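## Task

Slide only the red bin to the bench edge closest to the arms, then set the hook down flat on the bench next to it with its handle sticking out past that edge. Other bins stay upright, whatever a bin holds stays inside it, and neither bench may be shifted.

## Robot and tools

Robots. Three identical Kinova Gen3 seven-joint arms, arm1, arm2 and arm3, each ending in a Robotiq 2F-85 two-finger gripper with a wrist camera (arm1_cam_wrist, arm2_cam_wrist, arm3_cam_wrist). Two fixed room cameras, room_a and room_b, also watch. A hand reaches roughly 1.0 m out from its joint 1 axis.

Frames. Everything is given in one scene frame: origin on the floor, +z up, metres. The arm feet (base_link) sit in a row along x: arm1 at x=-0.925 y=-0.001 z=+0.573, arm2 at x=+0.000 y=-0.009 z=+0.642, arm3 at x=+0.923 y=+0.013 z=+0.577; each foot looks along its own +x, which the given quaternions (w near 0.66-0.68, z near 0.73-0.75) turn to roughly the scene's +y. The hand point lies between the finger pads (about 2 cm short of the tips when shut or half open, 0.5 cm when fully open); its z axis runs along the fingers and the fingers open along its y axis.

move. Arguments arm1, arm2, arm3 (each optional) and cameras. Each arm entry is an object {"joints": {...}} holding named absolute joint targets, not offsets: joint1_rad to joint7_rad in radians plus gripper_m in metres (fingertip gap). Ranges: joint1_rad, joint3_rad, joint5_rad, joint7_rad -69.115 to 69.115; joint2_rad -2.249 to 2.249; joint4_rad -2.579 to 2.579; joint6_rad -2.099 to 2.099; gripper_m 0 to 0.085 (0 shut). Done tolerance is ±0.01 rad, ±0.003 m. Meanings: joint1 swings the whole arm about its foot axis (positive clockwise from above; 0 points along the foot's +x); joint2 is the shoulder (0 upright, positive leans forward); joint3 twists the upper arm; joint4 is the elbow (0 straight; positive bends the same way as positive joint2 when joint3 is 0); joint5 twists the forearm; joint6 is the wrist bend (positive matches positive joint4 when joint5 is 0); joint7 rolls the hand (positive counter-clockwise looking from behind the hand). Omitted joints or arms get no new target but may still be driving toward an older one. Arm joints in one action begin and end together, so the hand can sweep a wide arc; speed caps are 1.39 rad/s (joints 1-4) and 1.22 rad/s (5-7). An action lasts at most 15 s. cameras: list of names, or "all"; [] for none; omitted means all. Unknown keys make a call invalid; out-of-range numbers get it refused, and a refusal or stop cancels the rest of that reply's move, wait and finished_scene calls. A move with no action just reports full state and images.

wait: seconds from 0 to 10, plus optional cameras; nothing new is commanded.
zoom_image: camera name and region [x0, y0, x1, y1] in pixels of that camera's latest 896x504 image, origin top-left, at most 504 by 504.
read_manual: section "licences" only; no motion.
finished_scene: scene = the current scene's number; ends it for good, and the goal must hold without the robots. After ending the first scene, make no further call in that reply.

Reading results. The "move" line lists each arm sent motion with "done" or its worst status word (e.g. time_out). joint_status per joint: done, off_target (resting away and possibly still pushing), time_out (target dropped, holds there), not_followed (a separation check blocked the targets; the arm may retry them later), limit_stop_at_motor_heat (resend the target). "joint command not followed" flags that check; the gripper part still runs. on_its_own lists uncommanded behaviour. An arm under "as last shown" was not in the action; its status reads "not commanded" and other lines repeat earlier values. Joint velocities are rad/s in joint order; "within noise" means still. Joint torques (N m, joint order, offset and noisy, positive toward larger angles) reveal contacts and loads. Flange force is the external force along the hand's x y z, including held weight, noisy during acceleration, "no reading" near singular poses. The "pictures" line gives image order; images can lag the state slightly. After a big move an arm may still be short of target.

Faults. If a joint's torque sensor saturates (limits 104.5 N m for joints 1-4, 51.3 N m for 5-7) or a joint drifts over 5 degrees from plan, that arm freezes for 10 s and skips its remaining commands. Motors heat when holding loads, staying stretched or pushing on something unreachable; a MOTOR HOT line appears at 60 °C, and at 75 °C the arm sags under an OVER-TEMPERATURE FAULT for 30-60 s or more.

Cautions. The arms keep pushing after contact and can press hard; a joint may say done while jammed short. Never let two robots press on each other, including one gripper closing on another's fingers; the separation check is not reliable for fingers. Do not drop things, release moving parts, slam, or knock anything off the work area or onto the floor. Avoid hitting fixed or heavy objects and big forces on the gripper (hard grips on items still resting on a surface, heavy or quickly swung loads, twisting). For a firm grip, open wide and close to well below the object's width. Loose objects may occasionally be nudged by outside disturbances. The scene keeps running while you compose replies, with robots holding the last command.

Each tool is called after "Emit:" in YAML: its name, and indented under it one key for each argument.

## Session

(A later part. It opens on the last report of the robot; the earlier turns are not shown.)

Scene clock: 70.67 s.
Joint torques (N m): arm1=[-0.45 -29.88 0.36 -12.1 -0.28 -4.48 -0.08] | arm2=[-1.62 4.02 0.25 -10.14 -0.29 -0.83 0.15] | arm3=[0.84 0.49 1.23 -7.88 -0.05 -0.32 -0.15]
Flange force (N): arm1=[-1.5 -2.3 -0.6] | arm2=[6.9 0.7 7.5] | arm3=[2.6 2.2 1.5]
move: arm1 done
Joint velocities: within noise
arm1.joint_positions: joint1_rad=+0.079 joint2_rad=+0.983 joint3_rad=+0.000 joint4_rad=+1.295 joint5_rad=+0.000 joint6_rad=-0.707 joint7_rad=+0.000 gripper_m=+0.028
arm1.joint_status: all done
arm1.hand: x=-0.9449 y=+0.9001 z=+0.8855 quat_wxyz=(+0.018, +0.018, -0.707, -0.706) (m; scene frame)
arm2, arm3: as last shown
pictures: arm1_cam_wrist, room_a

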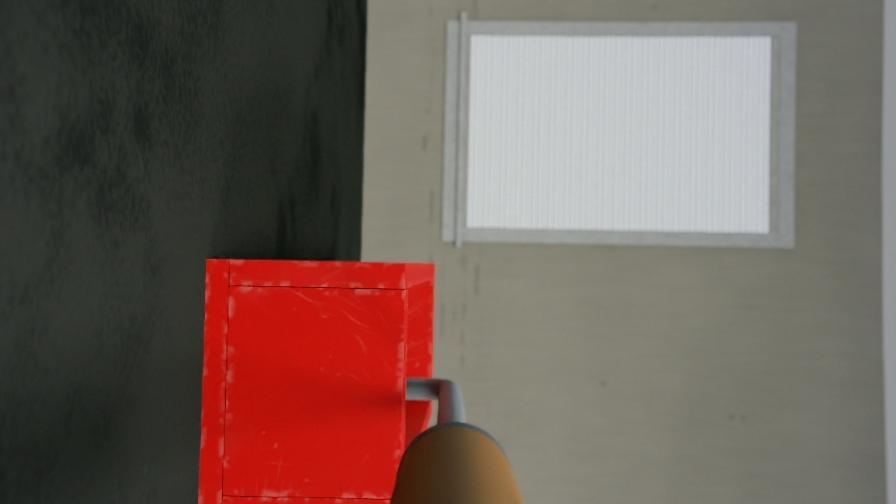

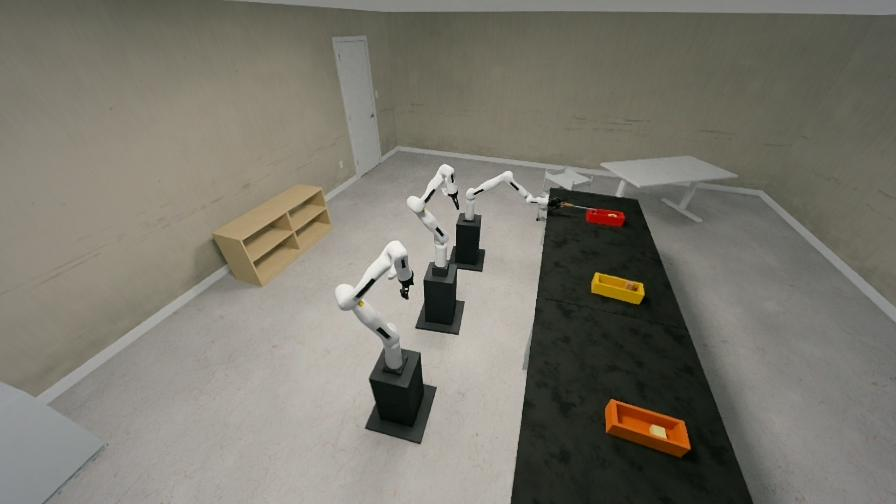

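Emit:
move:
  arm1: {"joints":{"joint1_rad":0.0724,"joint2_rad":0.8222,"joint4_rad":1.7068,"joint6_rad":-0.9582}}
  cameras: []

Emit:
move:
  arm1: {"joints":{"joint1_rad":0.0644,"joint2_rad":0.7031,"joint4_rad":2.0573,"joint6_rad":-1.1896}}
  cameras: []

Emit:
move:
  arm1: {"joints":{"joint1_rad":0.0538,"joint2_rad":0.6271,"joint4_rad":2.3803,"joint6_rad":-1.4366}}
  cameras: ["arm1_cam_wrist","room_a","room_b"]

Emit:
zoom_image:
  camera: "room_a"
  region: [520, 170, 660, 260]

Scene clock: 74.00 s.
Joint torques (N m): arm1=[-0.5 -26.03 0.19 -10.32 -0.3 -4.48 -0.12] | arm2=[-1.61 4.03 0.25 -10.11 -0.29 -0.81 0.14] | arm3=[0.81 0.46 1.22 -7.93 -0.08 -0.3 -0.17]
Flange force (N): arm1=[-1.6 -2.5 -0.5] | arm2=[6.9 0.6 7.5] | arm3=[2.5 2.1 1.8]
move: arm1 done
Joint velocities: within noise
arm1.joint_positions: joint1_rad=+0.072 joint2_rad=+0.822 joint3_rad=+0.000 joint4_rad=+1.707 joint5_rad=+0.000 joint6_rad=-0.958 joint7_rad=+0.000 gripper_m=+0.028
arm1.joint_status: all done
arm1.hand: x=-0.9449 y=+0.8001 z=+0.8856 quat_wxyz=(+0.020, +0.020, -0.707, -0.706) (m; scene frame)
arm2, arm3: as last shown
pictures: none
No camera images: "cameras" was empty.

Scene clock: 75.57 s.
Joint torques (N m): arm1=[-0.51 -22 0.19 -8.19 -0.27 -4.51 -0.1] | arm2=[-1.64 4.05 0.27 -10.13 -0.28 -0.81 0.15] | arm3=[0.81 0.49 1.24 -7.92 -0.11 -0.28 -0.15]
Flange force (N): arm1=[-1.9 -2.0 -0.2] | arm2=[7.0 0.7 7.5] | arm3=[2.6 2.2 1.8]
move: arm1 done
Joint velocities: within noise
arm1.joint_positions: joint1_rad=+0.064 joint2_rad=+0.703 joint3_rad=+0.000 joint4_rad=+2.057 joint5_rad=+0.000 joint6_rad=-1.190 joint7_rad=+0.000 gripper_m=+0.028
arm1.joint_status: all done
arm1.hand: x=-0.9450 y=+0.7001 z=+0.8858 quat_wxyz=(+0.023, +0.023, -0.707, -0.706) (m; scene frame)
arm2, arm3: as last shown
pictures: none
No camera images: "cameras" was empty.

Scene clock: 77.10 s.
Joint torques (N m): arm1=[-0.46 -18.36 0.24 -5.86 -0.24 -4.49 -0.14] | arm2=[-1.59 4.03 0.29 -10.11 -0.29 -0.84 0.14] | arm3=[0.82 0.43 1.21 -7.9 -0.08 -0.29 -0.15]
Flange force (N): arm1=[-2.0 -2.0 -0.3] | arm2=[6.9 0.8 7.4] | arm3=[2.5 2.2 1.6]
move: arm1 done
Joint velocities: within noise
arm1.joint_positions: joint1_rad=+0.054 joint2_rad=+0.627 joint3_rad=+0.000 joint4_rad=+2.380 joint5_rad=+0.000 joint6_rad=-1.437 joint7_rad=+0.000 gripper_m=+0.028
arm1.joint_status: all done
arm1.hand: x=-0.9449 y=+0.6001 z=+0.8859 quat_wxyz=(+0.026, +0.026, -0.707, -0.706) (m; scene frame)
arm2, arm3: as last shown
pictures: arm1_cam_wrist, room_a, room_b

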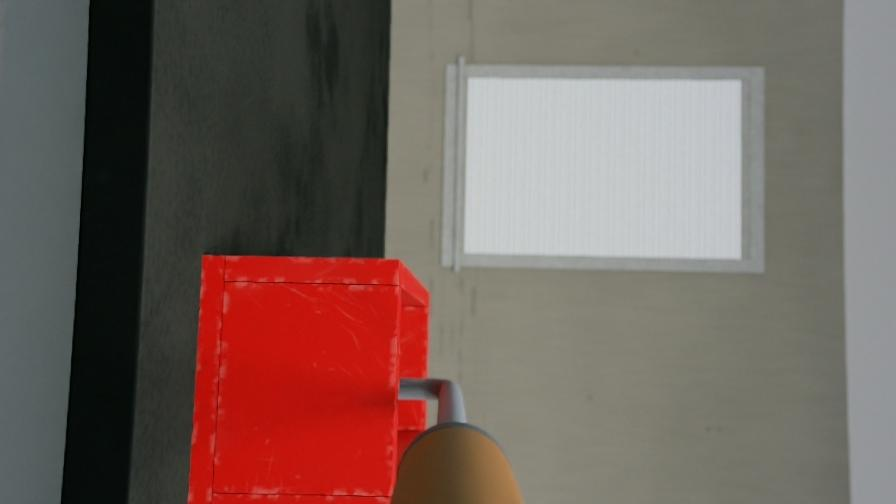

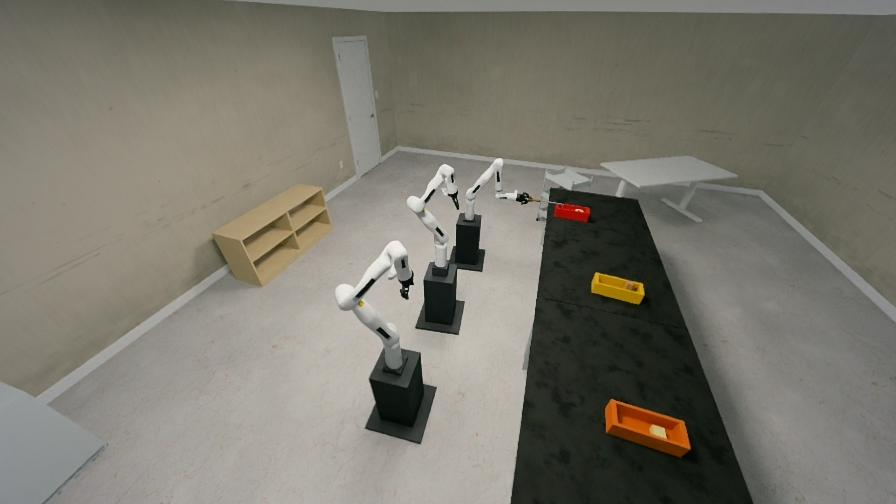

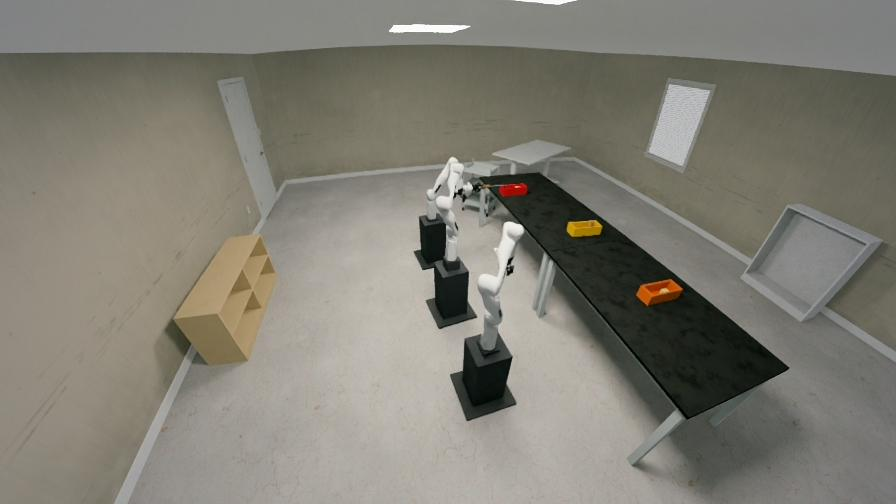

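Scaled by 3.600 from the camera's 896x504 image, which has a finer 1280x720 frame.

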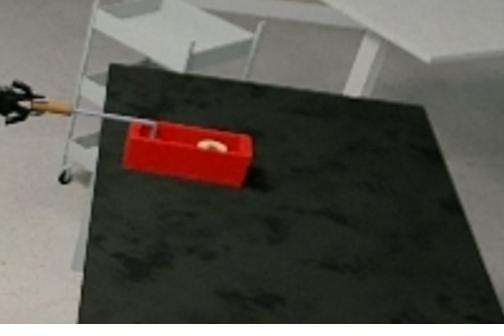

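Emit:
move:
  arm1: {"joints":{"joint1_rad":0.048,"joint2_rad":0.1315,"joint4_rad":2.3212,"joint6_rad":-0.6319}}
  cameras: ["arm1_cam_wrist","room_a","room_b"]

Emit:
zoom_image:
  camera: "room_a"
  region: [520, 170, 660, 260]

Emit:
zoom_image:
  camera: "room_b"
  region: [460, 150, 580, 220]

Scene clock: 84.53 s.
Joint torques (N m): arm1=[-0.57 -13.4 -0.07 -10.75 -0.3 -4.18 -0.14] | arm2=[-1.56 4.07 0.25 -10.12 -0.27 -0.83 0.13] | arm3=[0.83 0.48 1.21 -7.91 -0.06 -0.31 -0.16]
Flange force (N): arm1=[-3.4 -3.2 0.2] | arm2=[7.0 0.6 7.5] | arm3=[2.6 2.1 1.6]
move: arm1 done
Joint velocities: within noise
arm1.joint_positions: joint1_rad=+0.048 joint2_rad=+0.132 joint3_rad=+0.000 joint4_rad=+2.321 joint5_rad=+0.000 joint6_rad=-0.632 joint7_rad=+0.000 gripper_m=+0.028
arm1.joint_status: all done
arm1.hand: x=-0.9449 y=+0.5565 z=+0.9542 quat_wxyz=(+0.025, +0.032, -0.790, -0.612) (m; scene frame)
arm2.joint_positions: joint1_rad=-0.837 joint2_rad=-0.582 joint3_rad=-0.020 joint4_rad=+1.561 joint5_rad=-0.026 joint6_rad=+1.842 joint7_rad=+1.136 gripper_m=+0.085
arm2.joint_status: not commanded
arm2.hand: x=-0.1005 y=+0.0815 z=+1.1571 quat_wxyz=(+0.000, +0.865, -0.477, -0.154) (m; scene frame)
arm3.joint_positions: joint1_rad=-0.696 joint2_rad=-0.410 joint3_rad=-0.040 joint4_rad=+1.398 joint5_rad=-0.129 joint6_rad=+1.982 joint7_rad=+0.798 gripper_m=+0.085
arm3.joint_status: not commanded
arm3.hand: x=+0.8127 y=+0.1055 z=+1.1164 quat_wxyz=(+0.055, +0.736, -0.669, -0.088) (m; scene frame)
pictures: arm1_cam_wrist, room_a, room_b

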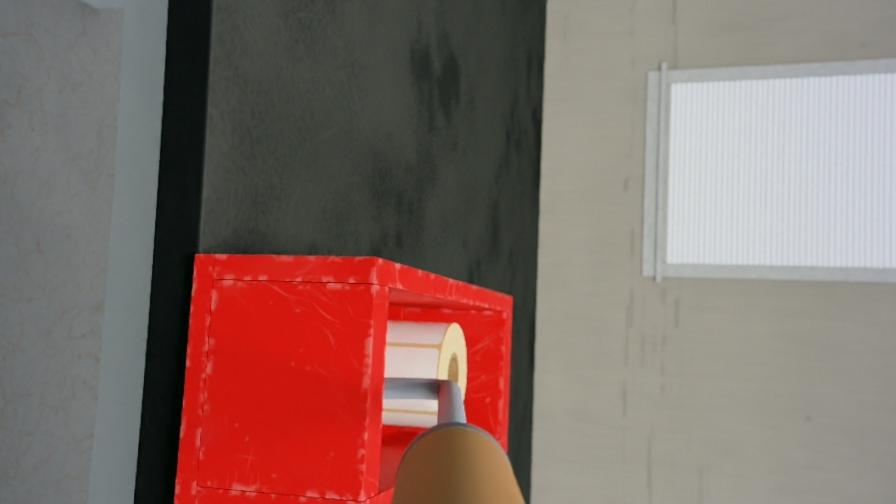

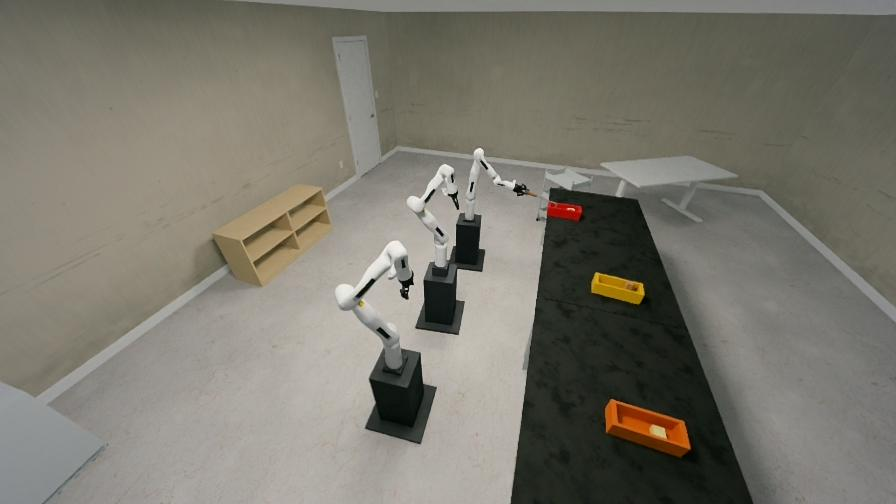

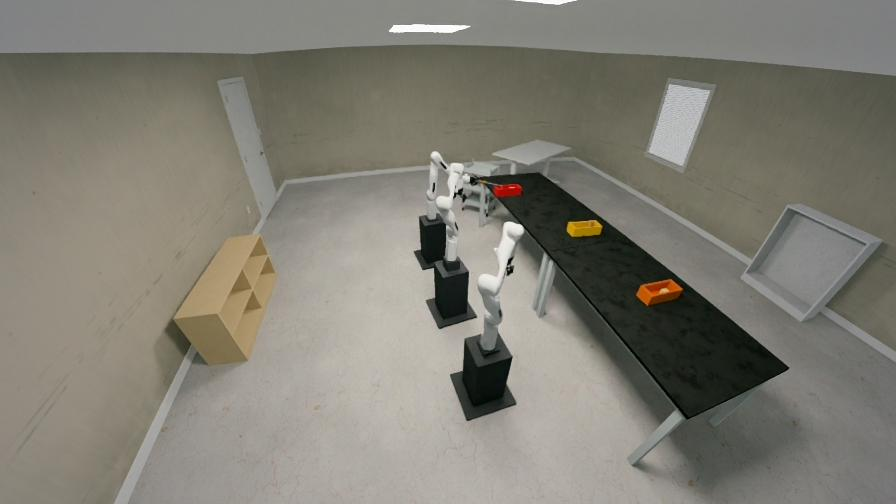

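Scaled by 3.600 from the camera's 896x504 image, which has a finer 1280x720 frame.

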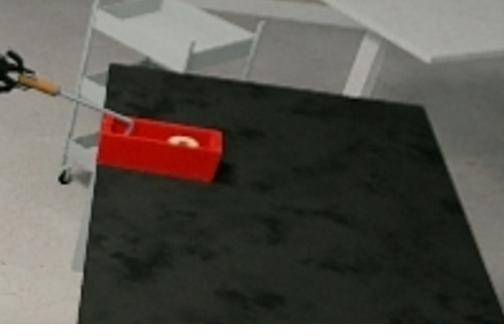

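Scaled by 4.200 from the camera's 896x504 image, which has a finer 1280x720 frame.

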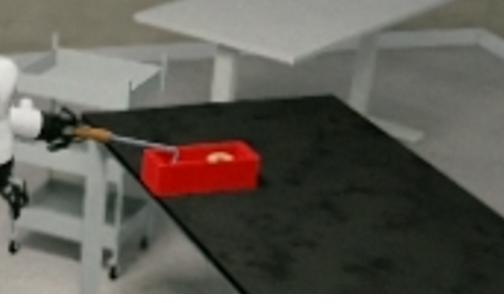

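Emit:
move:
  arm1: {"joints":{"joint2_rad":0.1724,"joint4_rad":2.2677,"joint6_rad":-0.6193}}
  cameras: []

Emit:
move:
  arm1: {"joints":{"joint2_rad":-0.0541,"joint4_rad":1.9511,"joint6_rad":-0.0762}}
  cameras: ["arm1_cam_wrist"]

Emit:
move:
  arm1: {"joints":{"joint1_rad":0.2805,"joint2_rad":0.5951,"joint4_rad":1.9287,"joint6_rad":-0.953,"joint7_rad":-1.571}}
  cameras: ["arm1_cam_wrist"]

Emit:
move:
  arm1: {"joints":{"joint2_rad":0.9437,"joint4_rad":1.9498,"joint6_rad":-1.3227}}

Emit:
zoom_image:
  camera: "room_a"
  region: [520, 170, 660, 260]

Scene clock: 92.63 s.
Joint torques (N m): arm1=[-0.51 -14.29 0 -10.86 -0.24 -4.29 -0.1] | arm2=[-1.56 4.07 0.25 -10.15 -0.3 -0.85 0.17] | arm3=[0.81 0.44 1.2 -7.91 -0.07 -0.28 -0.16]
Flange force (N): arm1=[-2.9 -2.6 -0.1] | arm2=[7.0 0.6 7.5] | arm3=[2.5 2.2 1.7]
move: arm1 done
Joint velocities: within noise
arm1.joint_positions: joint1_rad=+0.048 joint2_rad=+0.172 joint3_rad=+0.000 joint4_rad=+2.268 joint5_rad=+0.000 joint6_rad=-0.619 joint7_rad=+0.000 gripper_m=+0.028
arm1.joint_status: all done
arm1.hand: x=-0.9465 y=+0.5765 z=+0.9541 quat_wxyz=(+0.025, +0.032, -0.790, -0.612) (m; scene frame)
arm2, arm3: as last shown
pictures: none
No camera images: "cameras" was empty.

Scene clock: 94.17 s.
Joint torques (N m): arm1=[-0.52 -12.48 -0.15 -14.1 -0.3 -4.21 -0.11] | arm2=[-1.6 4.01 0.25 -10.11 -0.3 -0.86 0.16] | arm3=[0.8 0.47 1.17 -7.89 -0.1 -0.3 -0.18]
Flange force (N): arm1=no reading | arm2=[6.9 0.7 7.3] | arm3=[2.4 2.0 1.6]
move: arm1 done
Joint velocities: within noise
arm1.joint_positions: joint1_rad=+0.048 joint2_rad=-0.054 joint3_rad=+0.000 joint4_rad=+1.951 joint5_rad=+0.000 joint6_rad=-0.076 joint7_rad=+0.000 gripper_m=+0.028
arm1.joint_status: all done
arm1.hand: x=-0.9465 y=+0.5767 z=+1.0991 quat_wxyz=(+0.025, +0.032, -0.790, -0.612) (m; scene frame)
arm2, arm3: as last shown
pictures: arm1_cam_wrist

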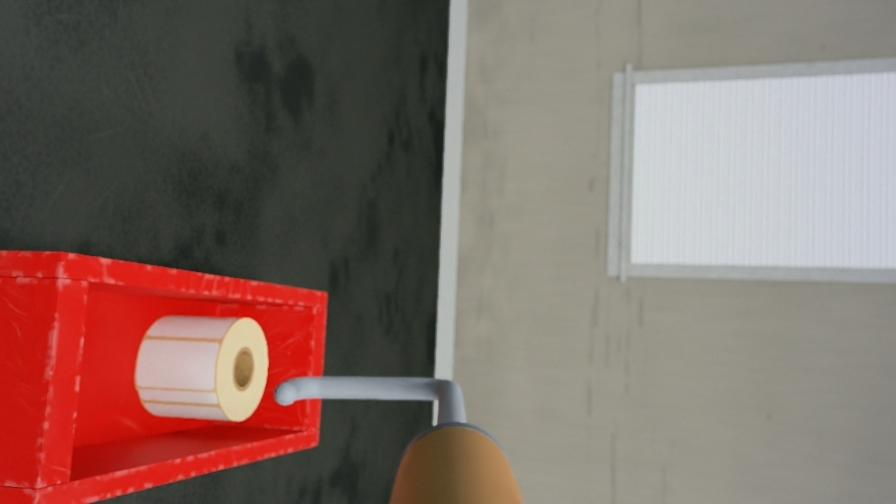

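Scene clock: 96.40 s.
Joint torques (N m): arm1=[-0.52 -22.11 0.19 -10.44 -0.32 -4.48 -0.21] | arm2=[-1.59 4.06 0.24 -10.13 -0.29 -0.82 0.14] | arm3=[0.78 0.47 1.15 -7.87 -0.11 -0.3 -0.16]
Flange force (N): arm1=[-2.1 1.8 -1.1] | arm2=[7.0 0.6 7.5] | arm3=[2.4 2.0 1.5]
move: arm1 done
Joint velocities: within noise
arm1.joint_positions: joint1_rad=+0.281 joint2_rad=+0.595 joint3_rad=+0.000 joint4_rad=+1.929 joint5_rad=+0.000 joint6_rad=-0.953 joint7_rad=-1.571 gripper_m=+0.028
arm1.joint_status: all done
arm1.hand: x=-0.7899 y=+0.7168 z=+0.9487 quat_wxyz=(+0.460, -0.537, -0.461, -0.536) (m; scene frame)
arm2, arm3: as last shown
pictures: arm1_cam_wrist

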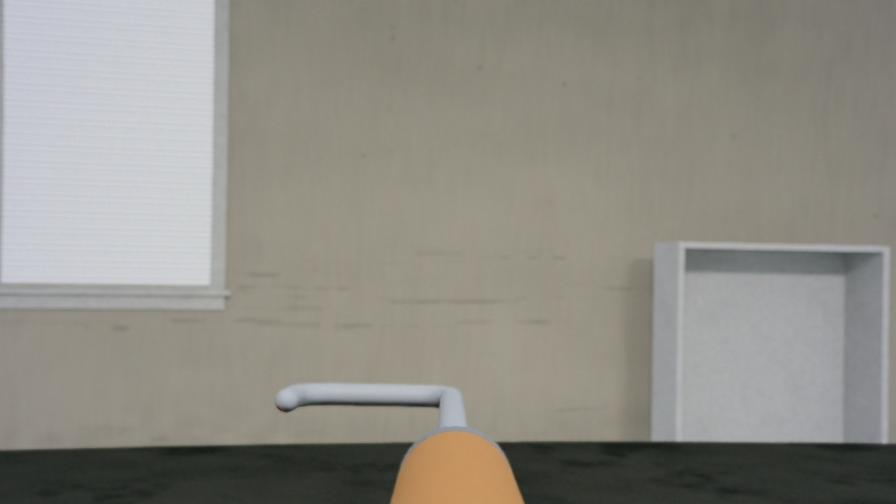

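Scene clock: 97.97 s.
Joint torques (N m): arm1=[-0.45 -24 0.3 -7.19 -0.32 -4.52 -0.12] | arm2=[-1.61 4.01 0.21 -10.15 -0.29 -0.82 0.14] | arm3=[0.83 0.48 1.2 -7.9 -0.1 -0.3 -0.16]
Flange force (N): arm1=[-1.2 1.5 -1.1] | arm2=[6.8 0.5 7.5] | arm3=[2.5 2.1 1.6]
move: arm1 done
Joint velocities: within noise
arm1.joint_positions: joint1_rad=+0.281 joint2_rad=+0.944 joint3_rad=+0.000 joint4_rad=+1.950 joint5_rad=+0.000 joint6_rad=-1.323 joint7_rad=-1.571 gripper_m=+0.028
arm1.joint_status: all done
arm1.hand: x=-0.7899 y=+0.7165 z=+0.7987 quat_wxyz=(+0.460, -0.537, -0.461, -0.536) (m; scene frame)
arm2, arm3: as last shown
pictures: arm1_cam_wrist, arm2_cam_wrist, arm3_cam_wrist, room_a, room_b

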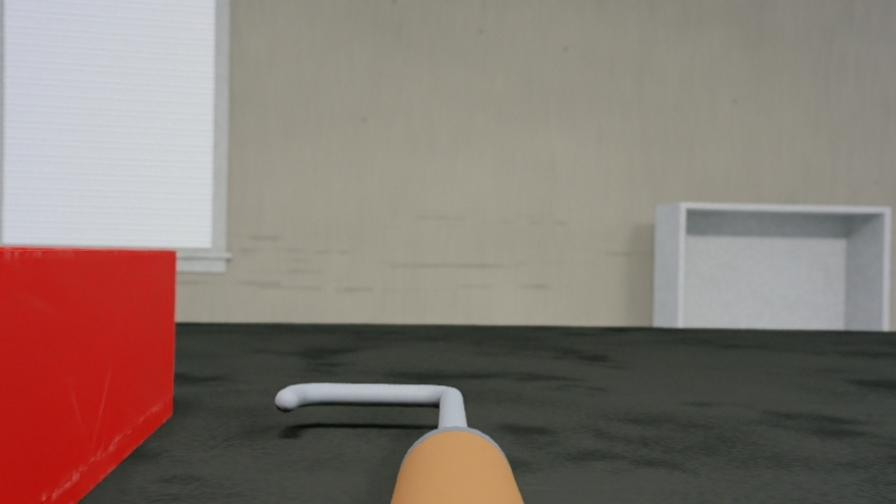

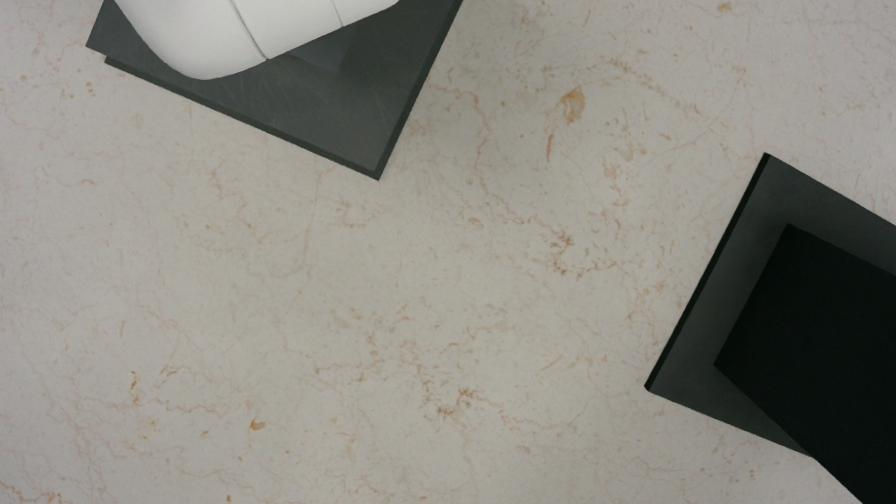

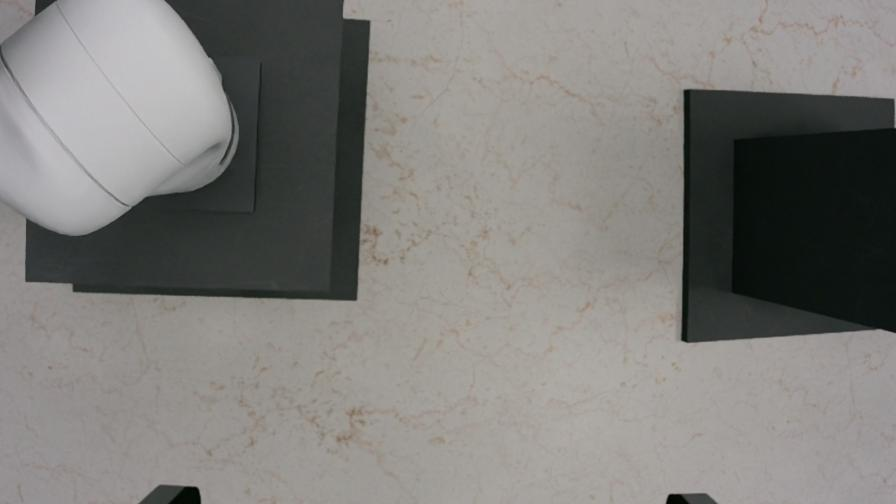

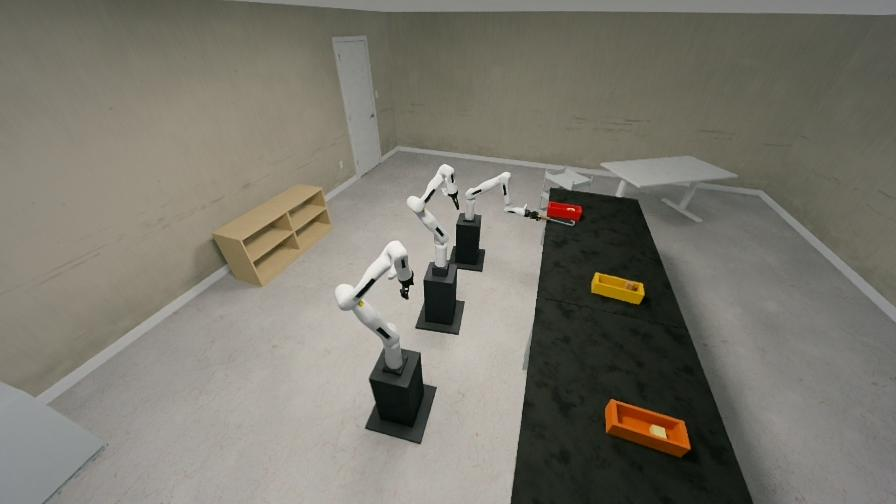

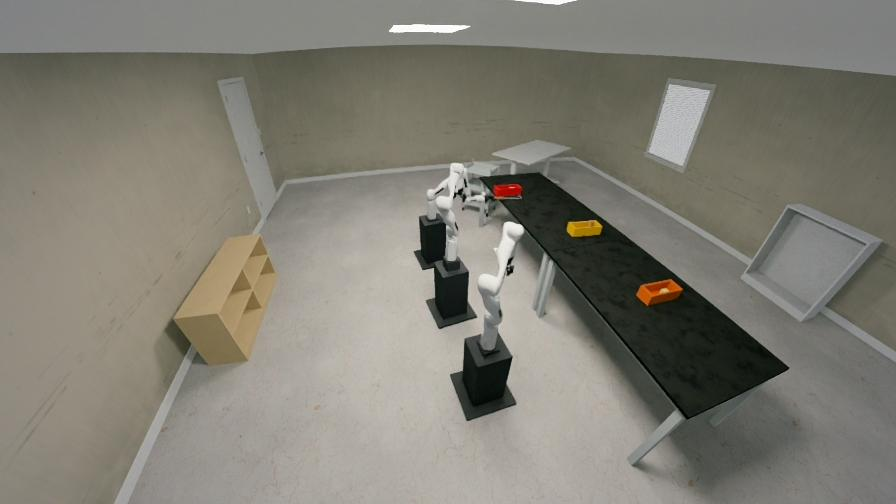

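Scaled by 3.600 from the camera's 896x504 image, which has a finer 1280x720 frame.

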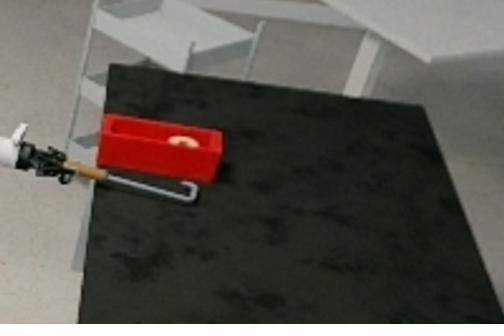

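Emit:
move:
  arm1: {"joints":{"joint2_rad":0.9809,"joint4_rad":1.9417,"joint6_rad":-1.3518}}
  cameras: ["arm1_cam_wrist"]

Emit:
move:
  arm1: {"joints":{"gripper_m":0.085}}
  cameras: ["arm1_cam_wrist"]

Emit:
move:
  arm1: {"joints":{"joint2_rad":0.9758,"joint4_rad":2.356,"joint6_rad":-1.761}}
  cameras: ["arm1_cam_wrist","room_a"]

Emit:
zoom_image:
  camera: "room_a"
  region: [520, 170, 660, 260]

Scene clock: 100.07 s.
Joint torques (N m): arm1=[-0.56 -22.96 0.37 -6.15 -0.25 -3.58 -0.05] | arm2=[-1.59 4.03 0.26 -10.15 -0.3 -0.83 0.17] | arm3=[0.81 0.46 1.22 -7.92 -0.11 -0.31 -0.15]
Flange force (N): arm1=[-0.4 1.6 -1.9] | arm2=[7.0 0.7 7.6] | arm3=[2.6 2.2 1.7]
move: arm1 done
Joint velocities: within noise
arm1.joint_positions: joint1_rad=+0.281 joint2_rad=+0.981 joint3_rad=+0.000 joint4_rad=+1.942 joint5_rad=+0.000 joint6_rad=-1.352 joint7_rad=-1.571 gripper_m=+0.028
arm1.joint_status: all done
arm1.hand: x=-0.7899 y=+0.7166 z=+0.7838 quat_wxyz=(+0.460, -0.537, -0.461, -0.536) (m; scene frame)
arm2, arm3: as last shown
pictures: arm1_cam_wrist

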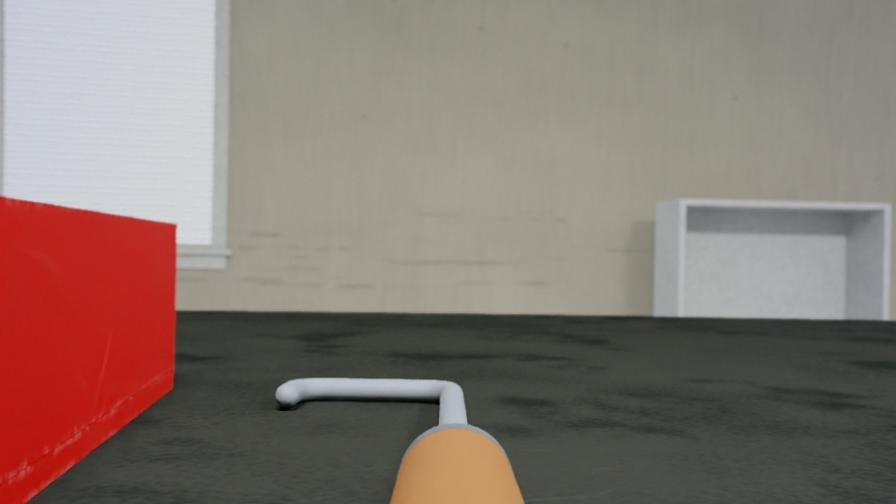

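Scene clock: 101.23 s.
Joint torques (N m): arm1=[-0.54 -20.95 0.2 -4.9 -0.29 -2.67 -0.08] | arm2=[-1.62 4.02 0.28 -10.12 -0.28 -0.84 0.17] | arm3=[0.87 0.48 1.19 -7.88 -0.06 -0.29 -0.18]
Flange force (N): arm1=[2.1 1.7 -1.3] | arm2=[7.0 0.8 7.4] | arm3=[2.4 2.1 1.6]
move: arm1 done
Joint velocities: within noise
arm1.joint_positions: joint1_rad=+0.281 joint2_rad=+0.981 joint3_rad=+0.000 joint4_rad=+1.942 joint5_rad=+0.000 joint6_rad=-1.352 joint7_rad=-1.571 gripper_m=+0.085
arm1.joint_status: all done
arm1.hand: x=-0.7899 y=+0.7165 z=+0.7837 quat_wxyz=(+0.460, -0.537, -0.461, -0.536) (m; scene frame)
arm2, arm3: as last shown
pictures: arm1_cam_wrist

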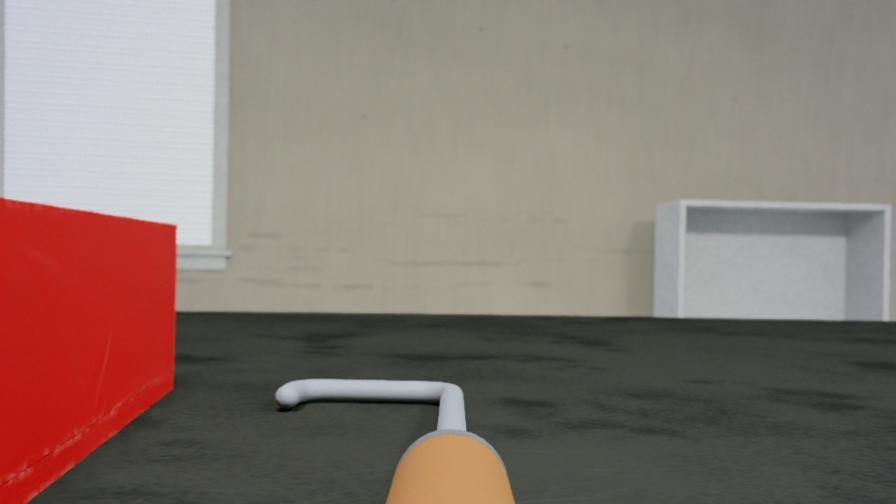

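Scene clock: 102.90 s.
Joint torques (N m): arm1=[-0.44 -17.33 0.28 -1.35 -0.27 -2.68 -0.11] | arm2=[-1.61 4.02 0.22 -10.12 -0.31 -0.84 0.14] | arm3=[0.84 0.44 1.22 -7.91 -0.09 -0.29 -0.15]
Flange force (N): arm1=[2.4 1.9 -0.9] | arm2=[6.8 0.5 7.4] | arm3=[2.5 2.2 1.7]
move: arm1 done
Joint velocities: within noise
arm1.joint_positions: joint1_rad=+0.281 joint2_rad=+0.976 joint3_rad=+0.000 joint4_rad=+2.356 joint5_rad=+0.000 joint6_rad=-1.761 joint7_rad=-1.571 gripper_m=+0.085
arm1.joint_status: all done
arm1.hand: x=-0.8094 y=+0.5891 z=+0.7838 quat_wxyz=(+0.460, -0.537, -0.461, -0.536) (m; scene frame)
arm2, arm3: as last shown
pictures: arm1_cam_wrist, room_a

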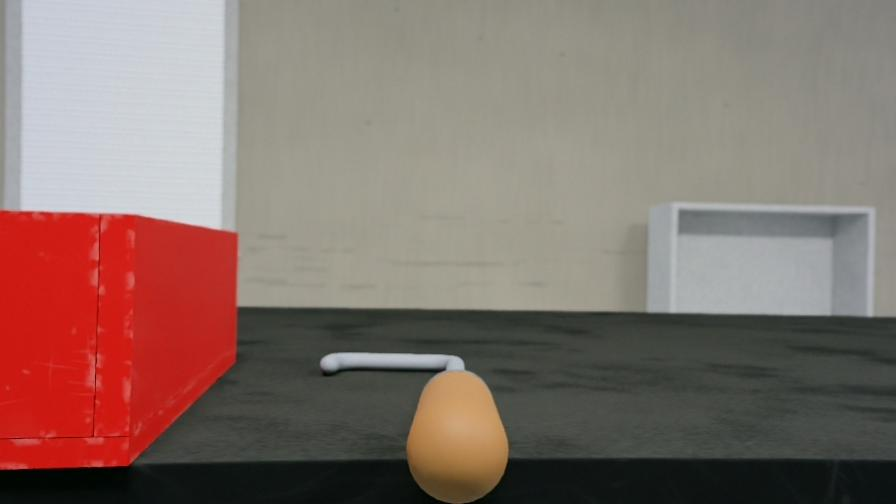

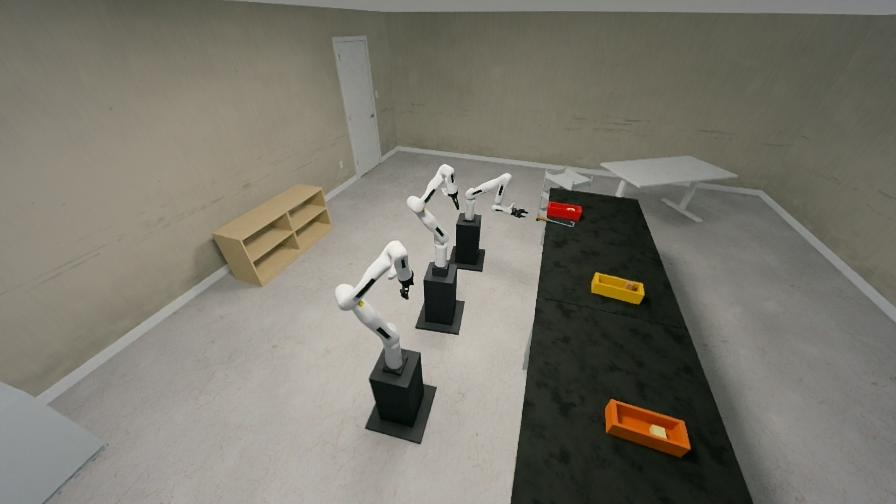

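Scaled by 3.600 from the camera's 896x504 image, which has a finer 1280x720 frame.

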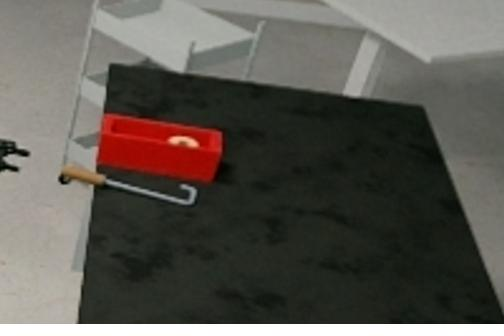

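Emit:
finished_scene:
  scene: 1

The scene is finished: the task was done.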